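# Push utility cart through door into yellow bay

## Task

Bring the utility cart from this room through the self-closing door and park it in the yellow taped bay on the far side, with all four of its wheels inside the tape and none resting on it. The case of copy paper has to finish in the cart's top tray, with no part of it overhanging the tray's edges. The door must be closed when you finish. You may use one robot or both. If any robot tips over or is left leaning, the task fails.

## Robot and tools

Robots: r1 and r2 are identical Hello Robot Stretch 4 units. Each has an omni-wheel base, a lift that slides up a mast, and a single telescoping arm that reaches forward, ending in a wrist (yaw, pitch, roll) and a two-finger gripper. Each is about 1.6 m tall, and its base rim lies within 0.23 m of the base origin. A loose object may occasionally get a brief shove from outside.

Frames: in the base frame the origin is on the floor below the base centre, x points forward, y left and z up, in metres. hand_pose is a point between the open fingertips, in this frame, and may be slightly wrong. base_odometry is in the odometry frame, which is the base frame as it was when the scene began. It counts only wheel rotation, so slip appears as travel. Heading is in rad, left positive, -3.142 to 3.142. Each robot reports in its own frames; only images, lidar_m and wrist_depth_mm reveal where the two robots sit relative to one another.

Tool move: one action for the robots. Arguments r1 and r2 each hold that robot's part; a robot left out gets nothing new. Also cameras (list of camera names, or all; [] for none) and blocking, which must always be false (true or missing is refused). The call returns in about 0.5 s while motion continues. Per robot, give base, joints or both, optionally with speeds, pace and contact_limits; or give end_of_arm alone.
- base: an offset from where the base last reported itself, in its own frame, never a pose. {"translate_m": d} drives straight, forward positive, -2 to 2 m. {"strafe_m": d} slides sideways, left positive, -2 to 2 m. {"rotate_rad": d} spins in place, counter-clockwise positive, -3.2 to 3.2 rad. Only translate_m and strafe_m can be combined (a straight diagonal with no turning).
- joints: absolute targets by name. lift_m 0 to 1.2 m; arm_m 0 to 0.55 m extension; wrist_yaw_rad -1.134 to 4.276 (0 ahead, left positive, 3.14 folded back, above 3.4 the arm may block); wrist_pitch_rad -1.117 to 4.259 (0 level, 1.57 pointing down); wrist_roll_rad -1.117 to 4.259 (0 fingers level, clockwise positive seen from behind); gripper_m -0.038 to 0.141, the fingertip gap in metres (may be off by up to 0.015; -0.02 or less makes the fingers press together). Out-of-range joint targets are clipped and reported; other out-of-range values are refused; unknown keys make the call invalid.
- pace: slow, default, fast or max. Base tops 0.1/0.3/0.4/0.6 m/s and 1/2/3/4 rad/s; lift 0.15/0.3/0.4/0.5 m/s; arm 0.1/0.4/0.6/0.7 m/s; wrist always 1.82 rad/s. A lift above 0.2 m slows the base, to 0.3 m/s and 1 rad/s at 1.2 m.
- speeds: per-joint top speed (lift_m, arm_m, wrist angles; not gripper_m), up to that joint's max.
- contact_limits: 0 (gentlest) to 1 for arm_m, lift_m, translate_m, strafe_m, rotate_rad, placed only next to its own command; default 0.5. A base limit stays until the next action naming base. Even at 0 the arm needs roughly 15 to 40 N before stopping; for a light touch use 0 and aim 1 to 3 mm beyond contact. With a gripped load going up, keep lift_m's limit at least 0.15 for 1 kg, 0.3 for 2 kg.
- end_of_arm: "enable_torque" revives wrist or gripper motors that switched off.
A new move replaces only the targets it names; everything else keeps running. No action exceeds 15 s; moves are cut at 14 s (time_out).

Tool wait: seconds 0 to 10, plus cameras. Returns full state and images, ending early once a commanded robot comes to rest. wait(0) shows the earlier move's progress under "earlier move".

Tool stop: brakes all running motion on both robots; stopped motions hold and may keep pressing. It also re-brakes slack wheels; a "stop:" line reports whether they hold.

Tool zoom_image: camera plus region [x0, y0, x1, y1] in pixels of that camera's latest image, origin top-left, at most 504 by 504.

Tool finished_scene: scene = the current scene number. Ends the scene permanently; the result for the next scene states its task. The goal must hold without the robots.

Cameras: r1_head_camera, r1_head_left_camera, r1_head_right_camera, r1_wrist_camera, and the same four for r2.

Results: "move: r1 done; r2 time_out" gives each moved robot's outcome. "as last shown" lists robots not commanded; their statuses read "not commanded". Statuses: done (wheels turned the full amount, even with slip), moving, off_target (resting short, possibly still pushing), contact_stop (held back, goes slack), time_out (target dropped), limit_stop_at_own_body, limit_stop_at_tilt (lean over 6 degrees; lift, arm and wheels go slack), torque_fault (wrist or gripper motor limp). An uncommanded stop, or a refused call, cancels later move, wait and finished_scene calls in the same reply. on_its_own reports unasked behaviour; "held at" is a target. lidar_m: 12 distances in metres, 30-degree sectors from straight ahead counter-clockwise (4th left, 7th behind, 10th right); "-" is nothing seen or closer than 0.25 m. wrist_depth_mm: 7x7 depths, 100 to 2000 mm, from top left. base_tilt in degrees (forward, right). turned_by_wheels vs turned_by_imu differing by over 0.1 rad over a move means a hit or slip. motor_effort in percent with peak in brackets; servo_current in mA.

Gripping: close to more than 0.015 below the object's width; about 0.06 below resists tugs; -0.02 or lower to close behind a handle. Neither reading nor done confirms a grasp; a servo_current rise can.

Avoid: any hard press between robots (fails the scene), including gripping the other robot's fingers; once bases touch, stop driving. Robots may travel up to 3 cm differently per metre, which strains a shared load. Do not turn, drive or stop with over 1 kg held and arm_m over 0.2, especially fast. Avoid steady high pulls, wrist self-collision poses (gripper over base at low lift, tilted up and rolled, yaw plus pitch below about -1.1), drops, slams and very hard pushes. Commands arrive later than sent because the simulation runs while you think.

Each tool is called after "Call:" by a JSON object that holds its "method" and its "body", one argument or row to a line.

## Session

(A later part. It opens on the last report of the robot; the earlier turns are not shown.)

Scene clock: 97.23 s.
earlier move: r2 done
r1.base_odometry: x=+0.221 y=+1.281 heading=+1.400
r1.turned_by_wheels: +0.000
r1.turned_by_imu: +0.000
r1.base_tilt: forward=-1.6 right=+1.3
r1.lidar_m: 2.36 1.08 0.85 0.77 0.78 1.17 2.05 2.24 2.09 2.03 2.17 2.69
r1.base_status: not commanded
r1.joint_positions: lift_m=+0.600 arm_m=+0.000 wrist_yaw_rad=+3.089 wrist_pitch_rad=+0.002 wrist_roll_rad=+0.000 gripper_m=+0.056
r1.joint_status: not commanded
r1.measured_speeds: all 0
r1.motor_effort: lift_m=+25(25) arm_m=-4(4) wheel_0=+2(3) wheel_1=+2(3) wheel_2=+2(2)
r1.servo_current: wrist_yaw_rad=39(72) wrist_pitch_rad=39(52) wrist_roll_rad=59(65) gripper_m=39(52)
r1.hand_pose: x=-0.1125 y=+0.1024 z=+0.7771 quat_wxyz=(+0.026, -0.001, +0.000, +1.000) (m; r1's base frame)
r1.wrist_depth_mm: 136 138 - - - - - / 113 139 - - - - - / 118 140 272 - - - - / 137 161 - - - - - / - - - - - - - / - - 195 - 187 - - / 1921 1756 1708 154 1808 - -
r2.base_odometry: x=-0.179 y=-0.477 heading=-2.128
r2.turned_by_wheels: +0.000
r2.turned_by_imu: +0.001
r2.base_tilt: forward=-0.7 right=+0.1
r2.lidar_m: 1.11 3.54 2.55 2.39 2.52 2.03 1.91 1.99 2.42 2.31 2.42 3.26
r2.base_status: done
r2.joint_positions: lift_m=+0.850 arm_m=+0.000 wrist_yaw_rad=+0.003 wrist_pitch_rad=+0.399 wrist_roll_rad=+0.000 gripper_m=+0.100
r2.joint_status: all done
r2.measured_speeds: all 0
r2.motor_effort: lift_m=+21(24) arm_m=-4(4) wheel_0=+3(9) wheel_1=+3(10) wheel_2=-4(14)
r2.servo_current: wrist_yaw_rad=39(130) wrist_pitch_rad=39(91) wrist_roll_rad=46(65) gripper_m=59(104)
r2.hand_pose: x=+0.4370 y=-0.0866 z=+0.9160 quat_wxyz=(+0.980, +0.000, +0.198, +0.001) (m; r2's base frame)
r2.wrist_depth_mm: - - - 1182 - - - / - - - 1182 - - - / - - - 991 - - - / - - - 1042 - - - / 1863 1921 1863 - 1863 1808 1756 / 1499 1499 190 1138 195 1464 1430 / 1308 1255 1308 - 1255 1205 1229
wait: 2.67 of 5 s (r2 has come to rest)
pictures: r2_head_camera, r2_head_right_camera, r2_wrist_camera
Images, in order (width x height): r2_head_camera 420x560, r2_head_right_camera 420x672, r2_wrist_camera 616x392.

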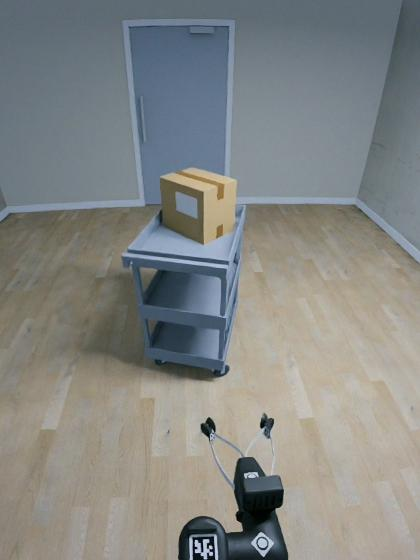

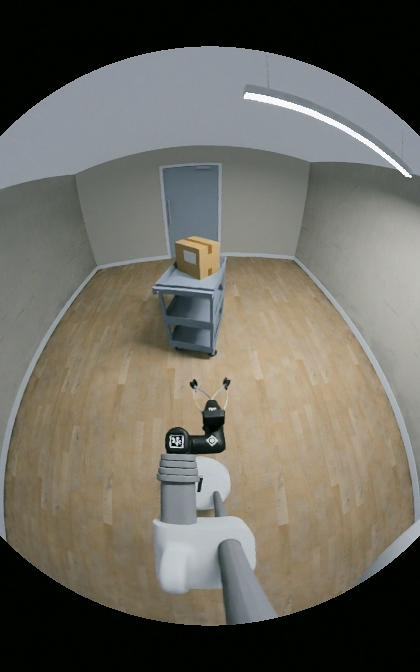

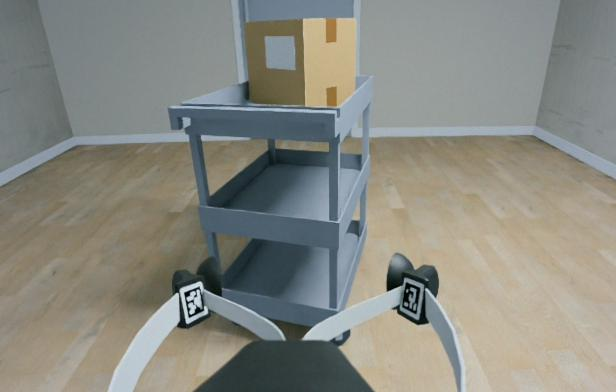

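Call:
{"method": "move", "body": {
  "blocking": false,
  "cameras": [],
  "r2": {"base":{"translate_m":0.36,"strafe_m":0.28},"joints":{"lift_m":0.77,"wrist_pitch_rad":0.2,"wrist_roll_rad":1.57,"gripper_m":0.1}}
}}

Call:
{"method": "wait", "body": {
  "seconds": 5,
  "cameras": []
}}

Call:
{"method": "move", "body": {
  "blocking": false,
  "cameras": [],
  "r2": {"base":{"rotate_rad":-0.2}}
}}

Call:
{"method": "wait", "body": {
  "seconds": 3,
  "cameras": ["r2_head_camera","r2_head_right_camera","r2_wrist_camera"]
}}

Scene clock: 115.30 s.
move: r2 moving
r1: as last shown
r1.lidar_m: 2.40 1.09 0.85 0.75 0.82 1.20 2.06 2.24 2.10 2.02 2.15 2.67
r1.motor_effort: lift_m=+25(25) arm_m=-4(4) wheel_0=+3(3) wheel_1=+2(2) wheel_2=+2(2)
r1.servo_current: wrist_yaw_rad=46(52) wrist_pitch_rad=46(52) wrist_roll_rad=52(65) gripper_m=46(46)
r1.wrist_depth_mm: 136 139 - - - - - / 113 139 - - - - - / 117 140 272 - - - - / 137 162 - - - - - / - - - - - - - / - - 194 - 187 - - / 1983 1708 1756 153 1863 - -
r2.base_odometry: x=-0.176 y=-0.511 heading=-2.129
r2.turned_by_wheels: +0.000
r2.turned_by_imu: +0.000
r2.base_tilt: forward=-0.7 right=+0.1
r2.lidar_m: 1.06 3.49 2.53 2.37 2.52 2.03 1.91 2.02 2.44 2.34 2.41 3.27
r2.base_status: translate_m moving; strafe_m moving
r2.joint_positions: lift_m=+0.812 arm_m=+0.000 wrist_yaw_rad=+0.003 wrist_pitch_rad=+0.208 wrist_roll_rad=+0.589 gripper_m=+0.100
r2.joint_status: lift_m moving; wrist_pitch_rad moving; wrist_roll_rad moving; the others done
r2.measured_speeds: translate_m=+0.103 strafe_m=+0.081 rotate_rad=+0.000 lift_m=-0.146 arm_m=+0.000 wrist_yaw_rad=+0.000 wrist_pitch_rad=-0.004 wrist_roll_rad=+1.820
r2.motor_effort: lift_m=+13(22) arm_m=-4(4) wheel_0=-8(9) wheel_1=+12(12) wheel_2=-11(11)
r2.servo_current: wrist_yaw_rad=46(52) wrist_pitch_rad=59(124) wrist_roll_rad=78(104) gripper_m=52(52)
r2.hand_pose: x=+0.4533 y=-0.0867 z=+0.9310 quat_wxyz=(+0.952, +0.289, +0.100, -0.029) (m; r2's base frame)
r2.wrist_depth_mm: - - - - - - - / - - - - - - - / - - - 1229 - - - / - - - 976 - - 1708 / - - 1025 1618 1308 1661 1430 / - - 196 1042 187 1308 1205 / - - - - - 1182 1042
pictures: none
No camera images: "cameras" was empty.

Scene clock: 117.73 s.
earlier move: r2 done
r1.base_odometry: x=+0.221 y=+1.281 heading=+1.400
r1.turned_by_wheels: +0.000
r1.turned_by_imu: +0.000
r1.base_tilt: forward=-1.6 right=+1.3
r1.lidar_m: 2.36 1.08 0.85 0.77 0.80 1.19 2.07 2.22 2.08 2.03 2.16 2.69
r1.base_status: not commanded
r1.joint_positions: lift_m=+0.600 arm_m=+0.000 wrist_yaw_rad=+3.089 wrist_pitch_rad=+0.002 wrist_roll_rad=+0.000 gripper_m=+0.056
r1.joint_status: not commanded
r1.measured_speeds: all 0
r1.motor_effort: lift_m=+24(25) arm_m=-4(4) wheel_0=+2(3) wheel_1=+2(3) wheel_2=+2(2)
r1.servo_current: wrist_yaw_rad=46(72) wrist_pitch_rad=39(52) wrist_roll_rad=33(65) gripper_m=39(46)
r1.hand_pose: x=-0.1125 y=+0.1024 z=+0.7771 quat_wxyz=(+0.026, -0.001, +0.000, +1.000) (m; r1's base frame)
r1.wrist_depth_mm: 136 138 - - - - - / 113 139 - - - - - / 118 139 273 - - - - / 137 161 - - - - - / - - - - - - - / - - 194 - 187 - - / 1921 1708 1708 153 1808 - -
r2.base_odometry: x=-0.133 y=-0.931 heading=-2.129
r2.turned_by_wheels: +0.000
r2.turned_by_imu: +0.001
r2.base_tilt: forward=-0.7 right=+0.1
r2.lidar_m: 0.82 3.13 2.28 2.12 2.23 2.37 2.27 2.36 2.72 2.59 2.69 0.81
r2.base_status: done
r2.joint_positions: lift_m=+0.770 arm_m=+0.000 wrist_yaw_rad=+0.003 wrist_pitch_rad=+0.208 wrist_roll_rad=+1.568 gripper_m=+0.100
r2.joint_status: all done
r2.measured_speeds: all 0
r2.motor_effort: lift_m=+14(22) arm_m=-4(4) wheel_0=-2(9) wheel_1=+2(13) wheel_2=-4(12)
r2.servo_current: wrist_yaw_rad=46(59) wrist_pitch_rad=59(124) wrist_roll_rad=52(104) gripper_m=52(52)
r2.hand_pose: x=+0.4533 y=-0.0867 z=+0.8890 quat_wxyz=(+0.704, +0.702, +0.074, -0.072) (m; r2's base frame)
r2.wrist_depth_mm: - - - 597 1863 1182 1025 / - - 854 615 1205 668 - / - - 878 634 - 699 - / - - 991 668 - 741 - / - - - 691 - 1229 960 / - - 193 - 193 1205 1008 / - - - - 1863 1430 1025
wait: 2.43 of 5 s (r2 has come to rest)
pictures: none
No camera images: "cameras" was empty.

Scene clock: 118.23 s.
move: r2 moving
r1: as last shown
r1.lidar_m: 2.38 1.08 0.85 0.77 0.82 1.21 2.06 2.22 2.05 2.02 2.14 2.69
r1.motor_effort: lift_m=+25(25) arm_m=-4(4) wheel_0=+3(3) wheel_1=+2(2) wheel_2=+2(2)
r1.servo_current: wrist_yaw_rad=26(59) wrist_pitch_rad=46(52) wrist_roll_rad=46(52) gripper_m=39(46)
r1.wrist_depth_mm: 136 138 - - - - - / 113 139 - - - - - / 117 140 272 - - - - / 137 162 - - - - - / - - - - - - - / - - 193 - 187 - - / 1921 1708 1708 153 1808 - -
r2.base_odometry: x=-0.133 y=-0.931 heading=-2.311
r2.turned_by_wheels: -0.182
r2.turned_by_imu: -0.177
r2.base_tilt: forward=-0.7 right=+0.1
r2.lidar_m: 0.82 3.46 2.42 2.15 2.13 2.58 2.24 2.26 2.74 2.58 2.61 0.83
r2.base_status: rotate_rad moving
r2.joint_positions: lift_m=+0.770 arm_m=+0.000 wrist_yaw_rad=+0.003 wrist_pitch_rad=+0.208 wrist_roll_rad=+1.568 gripper_m=+0.100
r2.joint_status: not commanded
r2.measured_speeds: translate_m=-0.001 strafe_m=+0.000 rotate_rad=-0.296 lift_m=+0.000 arm_m=+0.000 wrist_yaw_rad=+0.000 wrist_pitch_rad=+0.000 wrist_roll_rad=+0.000
r2.motor_effort: lift_m=+14(15) arm_m=-4(4) wheel_0=+5(8) wheel_1=+4(9) wheel_2=+4(10)
r2.servo_current: wrist_yaw_rad=46(59) wrist_pitch_rad=52(52) wrist_roll_rad=59(59) gripper_m=46(59)
r2.hand_pose: x=+0.4533 y=-0.0867 z=+0.8890 quat_wxyz=(+0.704, +0.702, +0.074, -0.072) (m; r2's base frame)
r2.wrist_depth_mm: - - - - - 1336 1025 / - - - - - 1336 1025 / - - - 654 1182 723 931 / - - 866 661 1229 - - / - - 931 668 723 - - / - - 190 676 193 - 960 / - - - - - 1430 1025
pictures: none
No camera images: "cameras" was empty.

Scene clock: 118.67 s.
earlier move: r2 done
r1.base_odometry: x=+0.221 y=+1.281 heading=+1.400
r1.turned_by_wheels: +0.000
r1.turned_by_imu: +0.000
r1.base_tilt: forward=-1.6 right=+1.3
r1.lidar_m: 2.38 1.10 0.87 0.76 0.81 1.21 2.04 2.20 2.09 2.01 2.15 2.69
r1.base_status: not commanded
r1.joint_positions: lift_m=+0.600 arm_m=+0.000 wrist_yaw_rad=+3.089 wrist_pitch_rad=+0.002 wrist_roll_rad=+0.000 gripper_m=+0.056
r1.joint_status: not commanded
r1.measured_speeds: all 0
r1.motor_effort: lift_m=+25(25) arm_m=-4(4) wheel_0=+2(3) wheel_1=+2(2) wheel_2=+2(2)
r1.servo_current: wrist_yaw_rad=59(65) wrist_pitch_rad=46(52) wrist_roll_rad=39(65) gripper_m=39(46)
r1.hand_pose: x=-0.1125 y=+0.1024 z=+0.7771 quat_wxyz=(+0.026, -0.001, +0.000, +1.000) (m; r1's base frame)
r1.wrist_depth_mm: 136 138 - - - - - / 113 139 - - - - - / 117 140 273 - - - - / 137 162 - - - - - / - - - - - - - / - - 193 - 188 - - / 1983 1661 1708 153 1808 - -
r2.base_odometry: x=-0.133 y=-0.931 heading=-2.328
r2.turned_by_wheels: -0.017
r2.turned_by_imu: -0.017
r2.base_tilt: forward=-0.6 right=+0.1
r2.lidar_m: 0.82 3.49 2.44 2.14 2.15 2.58 2.27 2.26 2.71 2.57 2.60 0.86
r2.base_status: done
r2.joint_positions: lift_m=+0.770 arm_m=+0.000 wrist_yaw_rad=+0.003 wrist_pitch_rad=+0.208 wrist_roll_rad=+1.568 gripper_m=+0.100
r2.joint_status: not commanded
r2.measured_speeds: all 0
r2.motor_effort: lift_m=+14(15) arm_m=-4(4) wheel_0=+1(8) wheel_1=+1(9) wheel_2=+5(10)
r2.servo_current: wrist_yaw_rad=46(59) wrist_pitch_rad=52(52) wrist_roll_rad=52(59) gripper_m=52(59)
r2.hand_pose: x=+0.4533 y=-0.0867 z=+0.8890 quat_wxyz=(+0.704, +0.702, +0.074, -0.072) (m; r2's base frame)
r2.wrist_depth_mm: - - - - - 1336 1008 / - - - - - 1336 1025 / - - - - 1983 1229 976 / - - 891 668 1205 - - / - - 904 661 723 - - / - - 193 676 193 - - / - - - - - 1366 1025
wait: 0.43 of 3 s (r2 has come to rest)
pictures: r2_head_camera, r2_head_right_camera, r2_wrist_camera
Images, in order (width x height): r2_head_camera 420x560, r2_head_right_camera 420x672, r2_wrist_camera 616x392.

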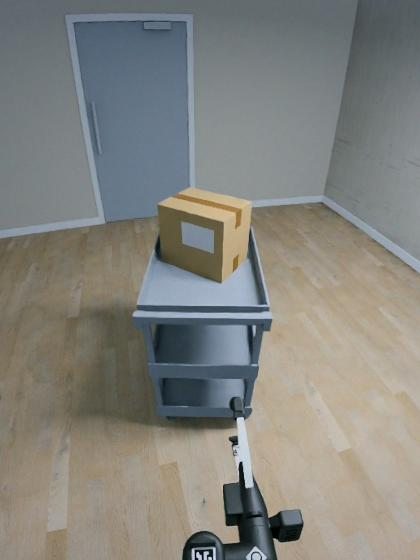

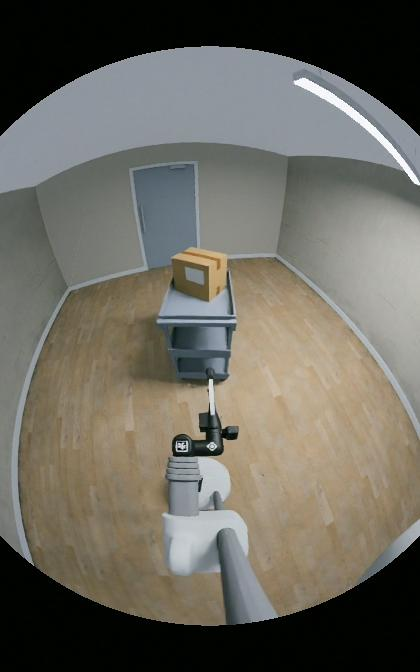

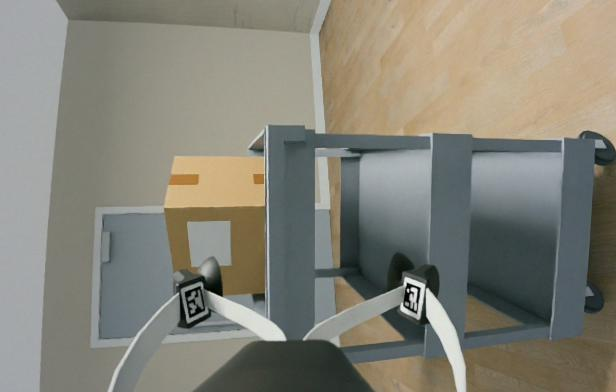

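Call:
{"method": "zoom_image", "body": {
  "camera": "r2_wrist_camera",
  "region": [200, 100, 360, 370]
}}

Call:
{"method": "zoom_image", "body": {
  "camera": "r2_head_camera",
  "region": [110, 170, 300, 440]
}}

Scaled by 1.867.

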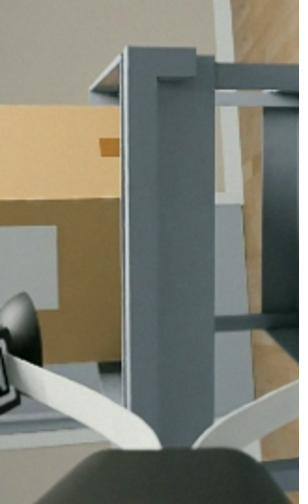

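Scaled by 1.867 from the camera's 420x560 image, which has a finer 1200x1600 frame.

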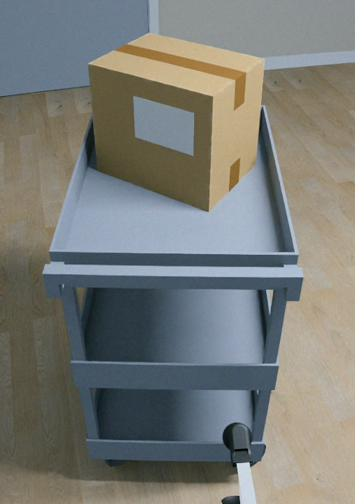

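Call:
{"method": "move", "body": {
  "blocking": false,
  "cameras": [],
  "r2": {"base":{"translate_m":0.12},"joints":{"lift_m":0.69,"wrist_pitch_rad":0.0}}
}}

Call:
{"method": "wait", "body": {
  "seconds": 4,
  "cameras": ["r2_head_camera","r2_wrist_camera"]
}}

Scene clock: 134.33 s.
move: r2 moving
r1: as last shown
r1.lidar_m: 2.38 1.10 0.87 0.77 0.79 1.20 2.05 2.22 2.07 2.03 2.14 2.71
r1.motor_effort: lift_m=+25(25) arm_m=-4(4) wheel_0=+3(3) wheel_1=+2(2) wheel_2=+2(2)
r1.servo_current: wrist_yaw_rad=33(59) wrist_pitch_rad=52(52) wrist_roll_rad=46(59) gripper_m=39(52)
r1.wrist_depth_mm: 136 138 - - - - - / 113 139 - - - - - / 118 140 273 - - - - / 137 162 - - - - - / - - - - - - - / - - 194 - 187 - - / 1921 1708 1756 153 1863 - -
r2.base_odometry: x=-0.154 y=-0.953 heading=-2.328
r2.turned_by_wheels: +0.000
r2.turned_by_imu: +0.001
r2.base_tilt: forward=-0.6 right=+0.1
r2.lidar_m: 0.76 3.41 2.44 2.13 2.14 2.59 2.29 2.32 2.77 2.58 2.60 0.82
r2.base_status: translate_m moving
r2.joint_positions: lift_m=+0.732 arm_m=+0.000 wrist_yaw_rad=+0.003 wrist_pitch_rad=+0.008 wrist_roll_rad=+1.568 gripper_m=+0.100
r2.joint_status: lift_m moving; wrist_pitch_rad moving
r2.measured_speeds: translate_m=+0.122 strafe_m=+0.000 rotate_rad=-0.002 lift_m=-0.146 arm_m=+0.000 wrist_yaw_rad=+0.000 wrist_pitch_rad=-0.004 wrist_roll_rad=+0.000
r2.motor_effort: lift_m=+13(18) arm_m=-4(4) wheel_0=+9(11) wheel_1=+6(9) wheel_2=-13(13)
r2.servo_current: wrist_yaw_rad=46(52) wrist_pitch_rad=33(117) wrist_roll_rad=46(59) gripper_m=46(52)
r2.hand_pose: x=+0.4595 y=-0.0867 z=+0.9083 quat_wxyz=(+0.708, +0.706, +0.004, -0.002) (m; r2's base frame)
r2.wrist_depth_mm: - - - - - 1756 1255 / - - - - - 1808 1255 / - - - - 621 1098 615 / - - - 866 1229 621 621 / - - - 904 621 - 627 / - - 193 991 193 - 640 / - - - - - - 647
pictures: none
No camera images: "cameras" was empty.

Scene clock: 135.50 s.
earlier move: r2 done
r1.base_odometry: x=+0.221 y=+1.281 heading=+1.400
r1.turned_by_wheels: +0.000
r1.turned_by_imu: +0.000
r1.base_tilt: forward=-1.6 right=+1.3
r1.lidar_m: 2.33 1.11 0.85 0.77 0.77 1.18 2.07 2.23 2.09 2.02 2.16 2.68
r1.base_status: not commanded
r1.joint_positions: lift_m=+0.600 arm_m=+0.000 wrist_yaw_rad=+3.089 wrist_pitch_rad=+0.002 wrist_roll_rad=+0.000 gripper_m=+0.056
r1.joint_status: not commanded
r1.measured_speeds: all 0
r1.motor_effort: lift_m=+25(25) arm_m=-4(4) wheel_0=+2(3) wheel_1=+2(2) wheel_2=+2(2)
r1.servo_current: wrist_yaw_rad=39(59) wrist_pitch_rad=39(52) wrist_roll_rad=59(72) gripper_m=39(52)
r1.hand_pose: x=-0.1125 y=+0.1024 z=+0.7771 quat_wxyz=(+0.026, -0.001, +0.000, +1.000) (m; r1's base frame)
r1.wrist_depth_mm: 137 138 - - - - - / 113 139 - - - - - / 118 140 272 - - - - / 137 162 - - - - - / - - - - - - - / - - 193 - 187 - - / 1863 1708 1708 153 1808 - -
r2.base_odometry: x=-0.215 y=-1.018 heading=-2.328
r2.turned_by_wheels: +0.000
r2.turned_by_imu: +0.001
r2.base_tilt: forward=-0.7 right=+0.1
r2.lidar_m: 0.69 0.75 2.48 2.18 2.17 2.64 2.35 2.39 2.83 2.56 2.57 0.73
r2.base_status: done
r2.joint_positions: lift_m=+0.690 arm_m=+0.000 wrist_yaw_rad=+0.003 wrist_pitch_rad=+0.008 wrist_roll_rad=+1.568 gripper_m=+0.100
r2.joint_status: all done
r2.measured_speeds: all 0
r2.motor_effort: lift_m=+14(18) arm_m=-4(4) wheel_0=+4(11) wheel_1=+4(9) wheel_2=-4(14)
r2.servo_current: wrist_yaw_rad=52(59) wrist_pitch_rad=52(117) wrist_roll_rad=46(59) gripper_m=52(59)
r2.hand_pose: x=+0.4595 y=-0.0867 z=+0.8662 quat_wxyz=(+0.708, +0.706, +0.004, -0.002) (m; r2's base frame)
r2.wrist_depth_mm: - - - - - 1756 1182 / - - - - - 1708 1160 / - - - 525 1098 - 521 / - - 798 535 1118 - 535 / - - 809 778 1098 - 535 / - - 193 539 193 - 544 / - - - - - - 554
wait: 1.17 of 4 s (r2 has come to rest)
pictures: r2_head_camera, r2_wrist_camera
Images, in order (width x height): r2_head_camera 420x560, r2_wrist_camera 616x392.

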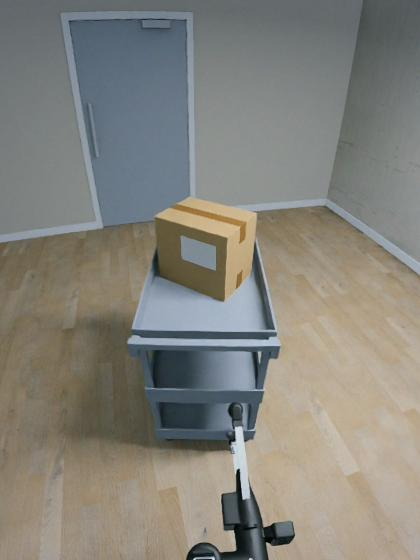

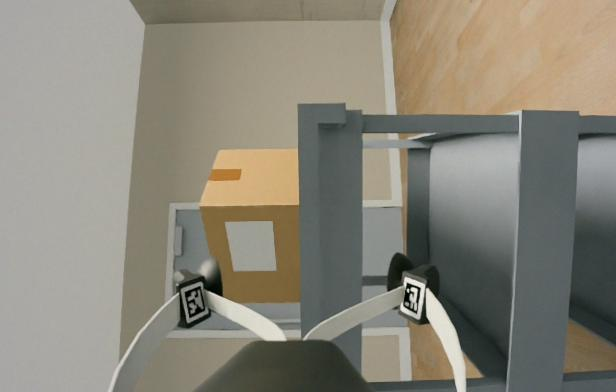

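Call:
{"method": "move", "body": {
  "blocking": false,
  "cameras": [],
  "r2": {"base":{"translate_m":0.25,"strafe_m":0.03},"joints":{"lift_m":0.684,"wrist_pitch_rad":0.0}}
}}

Call:
{"method": "wait", "body": {
  "seconds": 4,
  "cameras": ["r2_head_camera","r2_wrist_camera"]
}}

Scene clock: 152.90 s.
move: r2 moving
r1: as last shown
r1.lidar_m: 2.35 1.10 0.86 0.76 0.78 1.18 2.07 2.23 2.09 2.03 2.15 2.68
r1.motor_effort: lift_m=+25(25) arm_m=-4(4) wheel_0=+3(3) wheel_1=+2(2) wheel_2=+2(2)
r1.servo_current: wrist_yaw_rad=39(65) wrist_pitch_rad=46(46) wrist_roll_rad=46(52) gripper_m=39(46)
r1.wrist_depth_mm: 137 139 - - - - - / 114 139 - - - - - / 118 140 272 - - - - / 137 161 - - - - - / - - - - - - - / - - 194 - 187 - - / 1921 1756 1708 154 1863 - -
r2.base_odometry: x=-0.234 y=-1.043 heading=-2.327
r2.turned_by_wheels: +0.000
r2.turned_by_imu: +0.000
r2.base_tilt: forward=-0.7 right=+0.0
r2.lidar_m: 0.61 0.71 2.49 2.19 2.15 2.63 2.41 2.43 2.90 2.55 2.57 0.70
r2.base_status: translate_m moving; strafe_m moving
r2.joint_positions: lift_m=+0.684 arm_m=+0.000 wrist_yaw_rad=+0.003 wrist_pitch_rad=+0.008 wrist_roll_rad=+1.568 gripper_m=+0.100
r2.joint_status: lift_m moving; wrist_pitch_rad moving
r2.measured_speeds: translate_m=+0.122 strafe_m=+0.017 rotate_rad=-0.005 lift_m=+0.000 arm_m=+0.000 wrist_yaw_rad=+0.000 wrist_pitch_rad=+0.000 wrist_roll_rad=+0.000
r2.motor_effort: lift_m=+14(16) arm_m=-4(4) wheel_0=+9(9) wheel_1=+9(10) wheel_2=-12(13)
r2.servo_current: wrist_yaw_rad=39(59) wrist_pitch_rad=46(65) wrist_roll_rad=52(59) gripper_m=52(52)
r2.hand_pose: x=+0.4595 y=-0.0867 z=+0.8602 quat_wxyz=(+0.708, +0.706, +0.004, -0.002) (m; r2's base frame)
r2.wrist_depth_mm: - - - - - 1661 1182 / - - - - - 1661 1138 / - - - 496 1078 - 500 / - - 788 500 1078 - 508 / - - 788 512 1078 - 517 / - - 193 517 193 - 521 / - - - - - - 525
pictures: none
No camera images: "cameras" was empty.

Scene clock: 154.70 s.
earlier move: r2 done
r1.base_odometry: x=+0.221 y=+1.281 heading=+1.400
r1.turned_by_wheels: +0.000
r1.turned_by_imu: +0.000
r1.base_tilt: forward=-1.6 right=+1.3
r1.lidar_m: 2.38 1.08 0.84 0.78 0.81 1.22 2.07 2.23 2.09 2.01 2.14 2.72
r1.base_status: not commanded
r1.joint_positions: lift_m=+0.600 arm_m=+0.000 wrist_yaw_rad=+3.089 wrist_pitch_rad=+0.002 wrist_roll_rad=+0.000 gripper_m=+0.056
r1.joint_status: not commanded
r1.measured_speeds: all 0
r1.motor_effort: lift_m=+24(25) arm_m=-4(4) wheel_0=+3(3) wheel_1=+2(2) wheel_2=+2(2)
r1.servo_current: wrist_yaw_rad=46(72) wrist_pitch_rad=46(46) wrist_roll_rad=26(65) gripper_m=39(46)
r1.hand_pose: x=-0.1125 y=+0.1024 z=+0.7771 quat_wxyz=(+0.026, -0.001, +0.000, +1.000) (m; r1's base frame)
r1.wrist_depth_mm: 136 139 - - - - - / 113 139 - - - - - / 118 140 272 - - - - / 137 162 - - - - - / - - - - - - - / - - 193 - 188 - - / 1983 1661 1756 153 1808 - -
r2.base_odometry: x=-0.365 y=-1.220 heading=-2.328
r2.turned_by_wheels: +0.000
r2.turned_by_imu: +0.000
r2.base_tilt: forward=-0.7 right=+0.1
r2.lidar_m: 0.46 0.49 2.50 2.20 2.22 2.63 2.63 2.63 2.88 2.54 2.55 0.47
r2.base_status: done
r2.joint_positions: lift_m=+0.684 arm_m=+0.000 wrist_yaw_rad=+0.002 wrist_pitch_rad=+0.008 wrist_roll_rad=+1.568 gripper_m=+0.100
r2.joint_status: all done
r2.measured_speeds: all 0
r2.motor_effort: lift_m=+14(16) arm_m=-4(4) wheel_0=+2(9) wheel_1=+2(10) wheel_2=-3(15)
r2.servo_current: wrist_yaw_rad=52(65) wrist_pitch_rad=52(65) wrist_roll_rad=46(65) gripper_m=52(59)
r2.hand_pose: x=+0.4595 y=-0.0867 z=+0.8602 quat_wxyz=(+0.708, +0.706, +0.004, -0.002) (m; r2's base frame)
r2.wrist_depth_mm: - - - 214 272 278 279 / - - - 217 276 1661 - / - - 621 220 279 - - / - - 521 224 283 - - / - - 549 225 286 - - / - - 195 229 193 - - / - - - - - 1808 -
wait: 1.80 of 4 s (r2 has come to rest)
pictures: r2_head_camera, r2_wrist_camera
Images, in order (width x height): r2_head_camera 420x560, r2_wrist_camera 616x392.

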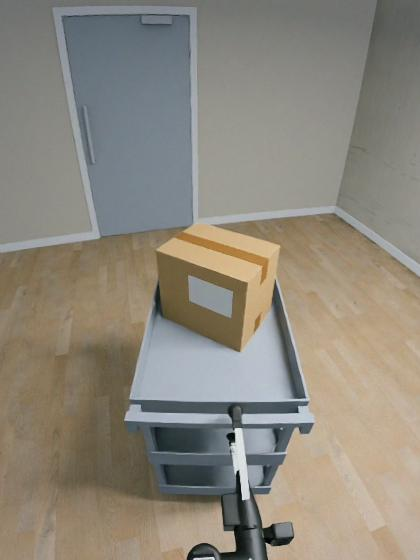

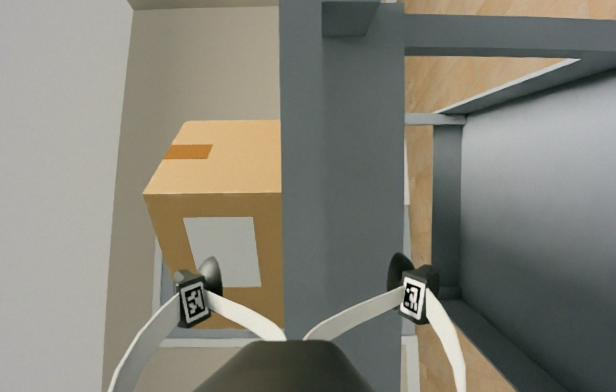

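Call:
{"method": "move", "body": {
  "blocking": false,
  "cameras": [],
  "r2": {"base":{"translate_m":0.035},"contact_limits":{"translate_m":0.2}}
}}

Call:
{"method": "wait", "body": {
  "seconds": 2,
  "cameras": []
}}

Call:
{"method": "move", "body": {
  "blocking": false,
  "cameras": [],
  "r2": {"joints":{"gripper_m":-0.03}}
}}

Call:
{"method": "wait", "body": {
  "seconds": 3,
  "cameras": ["r2_head_camera","r2_wrist_camera"]
}}

Scene clock: 162.53 s.
move: r2 moving
r1: as last shown
r1.base_tilt: forward=-1.5 right=+1.3
r1.lidar_m: 2.37 1.10 0.86 0.78 0.80 1.20 2.07 2.21 2.07 2.03 2.15 2.69
r1.servo_current: wrist_yaw_rad=39(65) wrist_pitch_rad=52(52) wrist_roll_rad=65(65) gripper_m=46(46)
r1.wrist_depth_mm: 136 139 - - - - - / 113 139 - - - - - / 117 139 273 - - - - / 137 162 - - - - - / - - - - - - - / - - 193 - 187 - - / 1983 1708 1756 153 1863 - -
r2.base_odometry: x=-0.383 y=-1.240 heading=-2.327
r2.turned_by_wheels: +0.000
r2.turned_by_imu: +0.001
r2.base_tilt: forward=-0.7 right=+0.1
r2.lidar_m: 0.42 0.45 2.50 2.22 2.22 2.65 2.67 2.65 2.88 2.52 2.56 0.45
r2.base_status: translate_m moving
r2.joint_positions: lift_m=+0.684 arm_m=+0.000 wrist_yaw_rad=+0.003 wrist_pitch_rad=+0.008 wrist_roll_rad=+1.568 gripper_m=+0.100
r2.joint_status: not commanded
r2.measured_speeds: translate_m=+0.066 strafe_m=+0.002 rotate_rad=-0.001 lift_m=+0.000 arm_m=+0.000 wrist_yaw_rad=+0.000 wrist_pitch_rad=+0.000 wrist_roll_rad=+0.000
r2.motor_effort: lift_m=+14(14) arm_m=-4(4) wheel_0=+0(8) wheel_1=+3(9) wheel_2=-3(12)
r2.servo_current: wrist_yaw_rad=39(59) wrist_pitch_rad=52(59) wrist_roll_rad=59(59) gripper_m=46(59)
r2.contact_limits: translate_m 0.2
r2.hand_pose: x=+0.4595 y=-0.0867 z=+0.8602 quat_wxyz=(+0.708, +0.706, +0.004, -0.002) (m; r2's base frame)
r2.wrist_depth_mm: - - - 189 247 263 259 / - - - 191 249 1708 - / - - 591 195 254 854 - / - - 488 197 257 854 - / - - 521 200 259 866 - / - - 195 200 194 - - / - - - - - 1863 -
pictures: none
No camera images: "cameras" was empty.

Scene clock: 163.07 s.
earlier move: r2 done
r1.base_odometry: x=+0.221 y=+1.281 heading=+1.400
r1.turned_by_wheels: +0.000
r1.turned_by_imu: +0.000
r1.base_tilt: forward=-1.6 right=+1.3
r1.lidar_m: 2.39 1.09 0.85 0.76 0.78 1.18 2.07 2.20 2.08 2.03 2.17 2.69
r1.base_status: not commanded
r1.joint_positions: lift_m=+0.600 arm_m=+0.000 wrist_yaw_rad=+3.089 wrist_pitch_rad=+0.002 wrist_roll_rad=+0.000 gripper_m=+0.056
r1.joint_status: not commanded
r1.measured_speeds: all 0
r1.motor_effort: lift_m=+25(25) arm_m=-4(4) wheel_0=+3(3) wheel_1=+2(2) wheel_2=+2(2)
r1.servo_current: wrist_yaw_rad=46(65) wrist_pitch_rad=33(52) wrist_roll_rad=52(65) gripper_m=39(46)
r1.hand_pose: x=-0.1125 y=+0.1024 z=+0.7771 quat_wxyz=(+0.026, -0.001, +0.000, +1.000) (m; r1's base frame)
r1.wrist_depth_mm: 136 138 - - - - - / 113 139 - - - - - / 118 140 272 - - - - / 137 162 - - - - - / - - - - - - - / - - 194 - 188 - - / 1921 1756 1756 153 1756 - -
r2.base_odometry: x=-0.388 y=-1.245 heading=-2.327
r2.turned_by_wheels: +0.000
r2.turned_by_imu: +0.000
r2.base_tilt: forward=-0.7 right=+0.1
r2.lidar_m: 0.42 0.45 2.52 2.22 2.23 2.64 2.65 2.68 2.87 2.53 2.54 0.44
r2.base_status: done
r2.joint_positions: lift_m=+0.684 arm_m=+0.000 wrist_yaw_rad=+0.003 wrist_pitch_rad=+0.008 wrist_roll_rad=+1.568 gripper_m=+0.100
r2.joint_status: not commanded
r2.measured_speeds: all 0
r2.motor_effort: lift_m=+14(14) arm_m=-4(4) wheel_0=+4(8) wheel_1=+4(9) wheel_2=-3(12)
r2.servo_current: wrist_yaw_rad=52(59) wrist_pitch_rad=52(59) wrist_roll_rad=46(59) gripper_m=46(59)
r2.contact_limits: translate_m 0.2
r2.hand_pose: x=+0.4595 y=-0.0867 z=+0.8602 quat_wxyz=(+0.708, +0.706, +0.004, -0.002) (m; r2's base frame)
r2.wrist_depth_mm: - - - 181 239 265 263 / - - - 182 241 1661 - / - - 585 186 244 842 - / - - 477 188 248 842 - / - - 517 190 250 854 - / - - 195 191 193 - - / - - - - 257 1808 -
wait: 0.53 of 2 s (r2 has come to rest)
pictures: none
No camera images: "cameras" was empty.

Scene clock: 163.57 s.
move: r2 moving
r1: as last shown
r1.lidar_m: 2.36 1.09 0.83 0.77 0.81 1.20 2.06 2.23 2.08 2.03 2.14 2.68
r1.servo_current: wrist_yaw_rad=39(65) wrist_pitch_rad=46(46) wrist_roll_rad=52(52) gripper_m=39(52)
r1.wrist_depth_mm: 136 138 - - - - - / 113 139 - - - - - / 118 140 273 - - - - / 137 161 - - - - - / - - - - - - - / - - 193 - 187 - - / 1863 1708 1808 153 1808 - -
r2.base_odometry: x=-0.388 y=-1.245 heading=-2.327
r2.turned_by_wheels: +0.000
r2.turned_by_imu: +0.000
r2.base_tilt: forward=-0.7 right=+0.1
r2.lidar_m: 0.41 0.43 2.54 2.22 2.21 2.66 2.66 2.68 2.84 2.54 2.54 0.44
r2.base_status: not commanded
r2.joint_positions: lift_m=+0.684 arm_m=+0.000 wrist_yaw_rad=+0.003 wrist_pitch_rad=+0.008 wrist_roll_rad=+1.568 gripper_m=+0.083
r2.joint_status: gripper_m moving
r2.measured_speeds: all 0
r2.motor_effort: lift_m=+14(14) arm_m=-4(4) wheel_0=+4(4) wheel_1=+4(5) wheel_2=-3(4)
r2.servo_current: wrist_yaw_rad=52(52) wrist_pitch_rad=52(59) wrist_roll_rad=46(52) gripper_m=111(111)
r2.contact_limits: translate_m 0.2
r2.hand_pose: x=+0.4595 y=-0.0867 z=+0.8602 quat_wxyz=(+0.708, +0.706, +0.004, -0.002) (m; r2's base frame)
r2.wrist_depth_mm: - - - 181 238 264 262 / - - - 183 242 1708 - / - - 574 186 245 831 - / - - 480 188 247 854 - / - - 508 191 250 842 - / - - 196 192 191 - - / - - - - 257 1863 -
pictures: none
No camera images: "cameras" was empty.

Scene clock: 165.07 s.
earlier move: r2 done
r1.base_odometry: x=+0.221 y=+1.281 heading=+1.400
r1.turned_by_wheels: +0.000
r1.turned_by_imu: +0.000
r1.base_tilt: forward=-1.6 right=+1.3
r1.lidar_m: 2.36 1.09 0.86 0.76 0.80 1.17 2.07 2.24 2.09 2.02 2.15 2.68
r1.base_status: not commanded
r1.joint_positions: lift_m=+0.600 arm_m=+0.000 wrist_yaw_rad=+3.089 wrist_pitch_rad=+0.002 wrist_roll_rad=+0.000 gripper_m=+0.056
r1.joint_status: not commanded
r1.measured_speeds: all 0
r1.motor_effort: lift_m=+24(25) arm_m=-4(4) wheel_0=+3(3) wheel_1=+2(3) wheel_2=+2(2)
r1.servo_current: wrist_yaw_rad=52(65) wrist_pitch_rad=39(52) wrist_roll_rad=33(72) gripper_m=39(52)
r1.hand_pose: x=-0.1125 y=+0.1024 z=+0.7771 quat_wxyz=(+0.026, -0.001, +0.000, +1.000) (m; r1's base frame)
r1.wrist_depth_mm: 136 138 - - - - - / 113 139 - - - - - / 118 139 272 - - - - / 137 162 - - - - - / - - - - - - - / - - 194 - 187 - - / 1921 1708 1808 153 1863 - -
r2.base_odometry: x=-0.388 y=-1.245 heading=-2.327
r2.turned_by_wheels: +0.000
r2.turned_by_imu: +0.000
r2.base_tilt: forward=-0.7 right=+0.1
r2.lidar_m: 0.39 0.43 2.52 2.21 2.21 2.65 2.65 2.67 2.87 2.52 2.53 0.43
r2.base_status: not commanded
r2.joint_positions: lift_m=+0.684 arm_m=+0.000 wrist_yaw_rad=+0.002 wrist_pitch_rad=+0.008 wrist_roll_rad=+1.568 gripper_m=-0.028
r2.joint_status: all done
r2.measured_speeds: all 0
r2.motor_effort: lift_m=+14(14) arm_m=-4(4) wheel_0=+4(5) wheel_1=+4(5) wheel_2=-2(4)
r2.servo_current: wrist_yaw_rad=52(59) wrist_pitch_rad=52(59) wrist_roll_rad=39(59) gripper_m=124(293)
r2.contact_limits: translate_m 0.2
r2.hand_pose: x=+0.4595 y=-0.0867 z=+0.8603 quat_wxyz=(+0.708, +0.706, +0.004, -0.002) (m; r2's base frame)
r2.wrist_depth_mm: - - - 167 224 248 1098 / - - - 170 228 1576 - / - - 559 172 232 831 - / - - 466 232 234 831 - / - - 512 178 237 842 - / - - 184 180 179 - - / - - - - - 1618 -
wait: 1.50 of 3 s (r2 has come to rest)
pictures: r2_head_camera, r2_wrist_camera
Images, in order (width x height): r2_head_camera 420x560, r2_wrist_camera 616x392.

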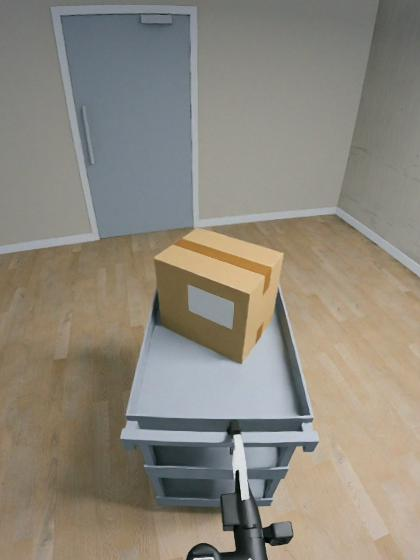

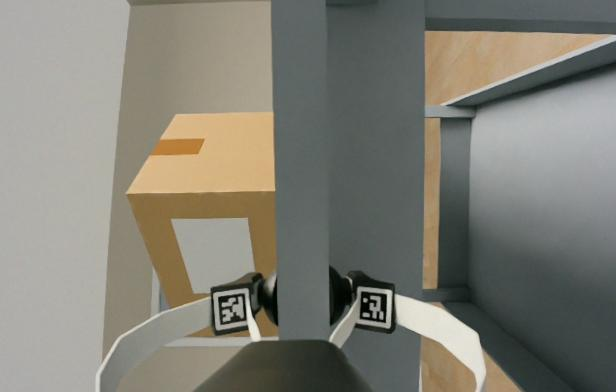

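Call:
{"method": "move", "body": {
  "blocking": false,
  "cameras": [],
  "r2": {"base":{"translate_m":-0.8},"pace":"slow"}
}}

Call:
{"method": "wait", "body": {
  "seconds": 10,
  "cameras": ["r2_head_camera","r2_wrist_camera"]
}}

Scene clock: 171.23 s.
move: r2 moving
r1: as last shown
r1.lidar_m: 2.35 1.07 0.85 0.79 0.81 1.17 2.06 2.22 2.08 2.03 2.16 2.70
r1.motor_effort: lift_m=+25(25) arm_m=-4(4) wheel_0=+2(3) wheel_1=+2(2) wheel_2=+2(2)
r1.servo_current: wrist_yaw_rad=52(65) wrist_pitch_rad=46(46) wrist_roll_rad=59(65) gripper_m=46(46)
r1.wrist_depth_mm: 136 139 - - - - - / 113 139 - - - - - / 118 140 273 - - - - / 137 162 - - - - - / - - - - - - - / - - 193 - 188 - - / 1863 1708 1708 153 1921 - -
r2.base_odometry: x=-0.380 y=-1.237 heading=-2.327
r2.turned_by_wheels: +0.000
r2.turned_by_imu: +0.001
r2.base_tilt: forward=-0.7 right=+0.1
r2.lidar_m: 0.39 0.45 2.49 2.21 2.23 2.66 2.65 2.67 2.88 2.54 2.55 0.45
r2.base_status: translate_m moving
r2.joint_positions: lift_m=+0.684 arm_m=+0.000 wrist_yaw_rad=+0.003 wrist_pitch_rad=+0.008 wrist_roll_rad=+1.568 gripper_m=-0.028
r2.joint_status: not commanded
r2.measured_speeds: translate_m=-0.048 strafe_m=+0.000 rotate_rad=+0.000 lift_m=+0.000 arm_m=+0.000 wrist_yaw_rad=+0.000 wrist_pitch_rad=+0.000 wrist_roll_rad=+0.000
r2.motor_effort: lift_m=+14(14) arm_m=-4(4) wheel_0=-3(8) wheel_1=-8(8) wheel_2=+14(15)
r2.servo_current: wrist_yaw_rad=46(59) wrist_pitch_rad=52(59) wrist_roll_rad=65(65) gripper_m=130(130)
r2.hand_pose: x=+0.4596 y=-0.0866 z=+0.8603 quat_wxyz=(+0.708, +0.706, +0.004, -0.002) (m; r2's base frame)
r2.wrist_depth_mm: - - - 167 225 248 1098 / - - - 170 228 1618 - / - - 564 172 231 809 - / - - 466 233 235 842 - / - - 512 178 238 842 - / - - 185 180 179 - - / - - - - - 1618 -
pictures: none
No camera images: "cameras" was empty.

Scene clock: 180.03 s.
earlier move: r2 done
r1.base_odometry: x=+0.221 y=+1.281 heading=+1.400
r1.turned_by_wheels: +0.000
r1.turned_by_imu: -0.001
r1.base_tilt: forward=-1.6 right=+1.3
r1.lidar_m: 2.34 1.09 0.85 0.77 0.80 1.18 2.04 2.22 2.07 2.04 2.17 2.70
r1.base_status: not commanded
r1.joint_positions: lift_m=+0.600 arm_m=+0.000 wrist_yaw_rad=+3.089 wrist_pitch_rad=+0.002 wrist_roll_rad=+0.000 gripper_m=+0.056
r1.joint_status: not commanded
r1.measured_speeds: all 0
r1.motor_effort: lift_m=+24(25) arm_m=-4(4) wheel_0=+2(4) wheel_1=+2(3) wheel_2=+2(2)
r1.servo_current: wrist_yaw_rad=39(72) wrist_pitch_rad=39(52) wrist_roll_rad=52(72) gripper_m=39(46)
r1.hand_pose: x=-0.1125 y=+0.1024 z=+0.7771 quat_wxyz=(+0.026, -0.001, +0.000, +1.000) (m; r1's base frame)
r1.wrist_depth_mm: 137 139 - - - - - / 113 139 - - - - - / 117 140 272 - - - - / 137 162 - - - - - / - - - - - - - / - - 194 - 187 - - / 1983 1756 1661 154 1863 - -
r2.base_odometry: x=+0.160 y=-0.664 heading=-2.327
r2.turned_by_wheels: +0.000
r2.turned_by_imu: +0.003
r2.base_tilt: forward=-0.7 right=+0.1
r2.lidar_m: 0.38 0.39 2.32 2.00 2.00 2.15 1.89 1.88 2.29 2.69 2.71 0.43
r2.base_status: done
r2.joint_positions: lift_m=+0.684 arm_m=+0.000 wrist_yaw_rad=+0.003 wrist_pitch_rad=+0.008 wrist_roll_rad=+1.568 gripper_m=-0.029
r2.joint_status: not commanded
r2.measured_speeds: all 0
r2.motor_effort: lift_m=+16(17) arm_m=-4(4) wheel_0=-4(12) wheel_1=-5(9) wheel_2=+8(15)
r2.servo_current: wrist_yaw_rad=39(65) wrist_pitch_rad=52(59) wrist_roll_rad=52(65) gripper_m=98(130)
r2.hand_pose: x=+0.4596 y=-0.0865 z=+0.8601 quat_wxyz=(+0.708, +0.706, +0.004, -0.002) (m; r2's base frame)
r2.wrist_depth_mm: - - - 175 237 244 244 / - - - 235 236 1661 1160 / - - - 172 235 820 - / - - 512 171 233 842 - / - 480 469 170 231 831 - / - - 186 169 180 - - / - - 559 - 228 - -
wait: 8.80 of 10 s (r2 has come to rest)
pictures: r2_head_camera, r2_wrist_camera
Images, in order (width x height): r2_head_camera 420x560, r2_wrist_camera 616x392.

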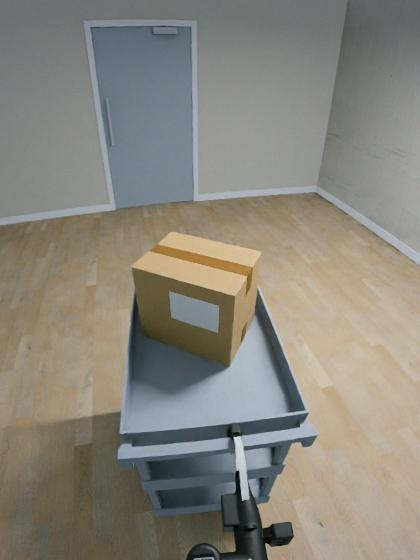

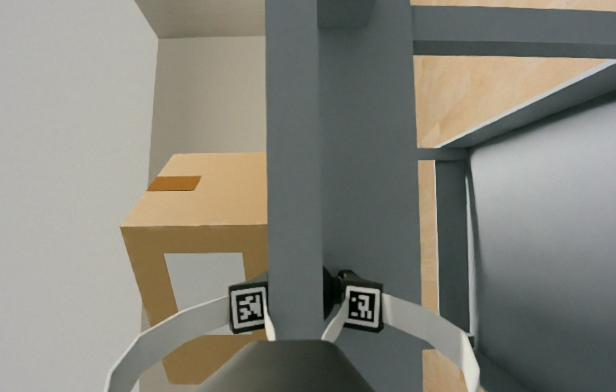

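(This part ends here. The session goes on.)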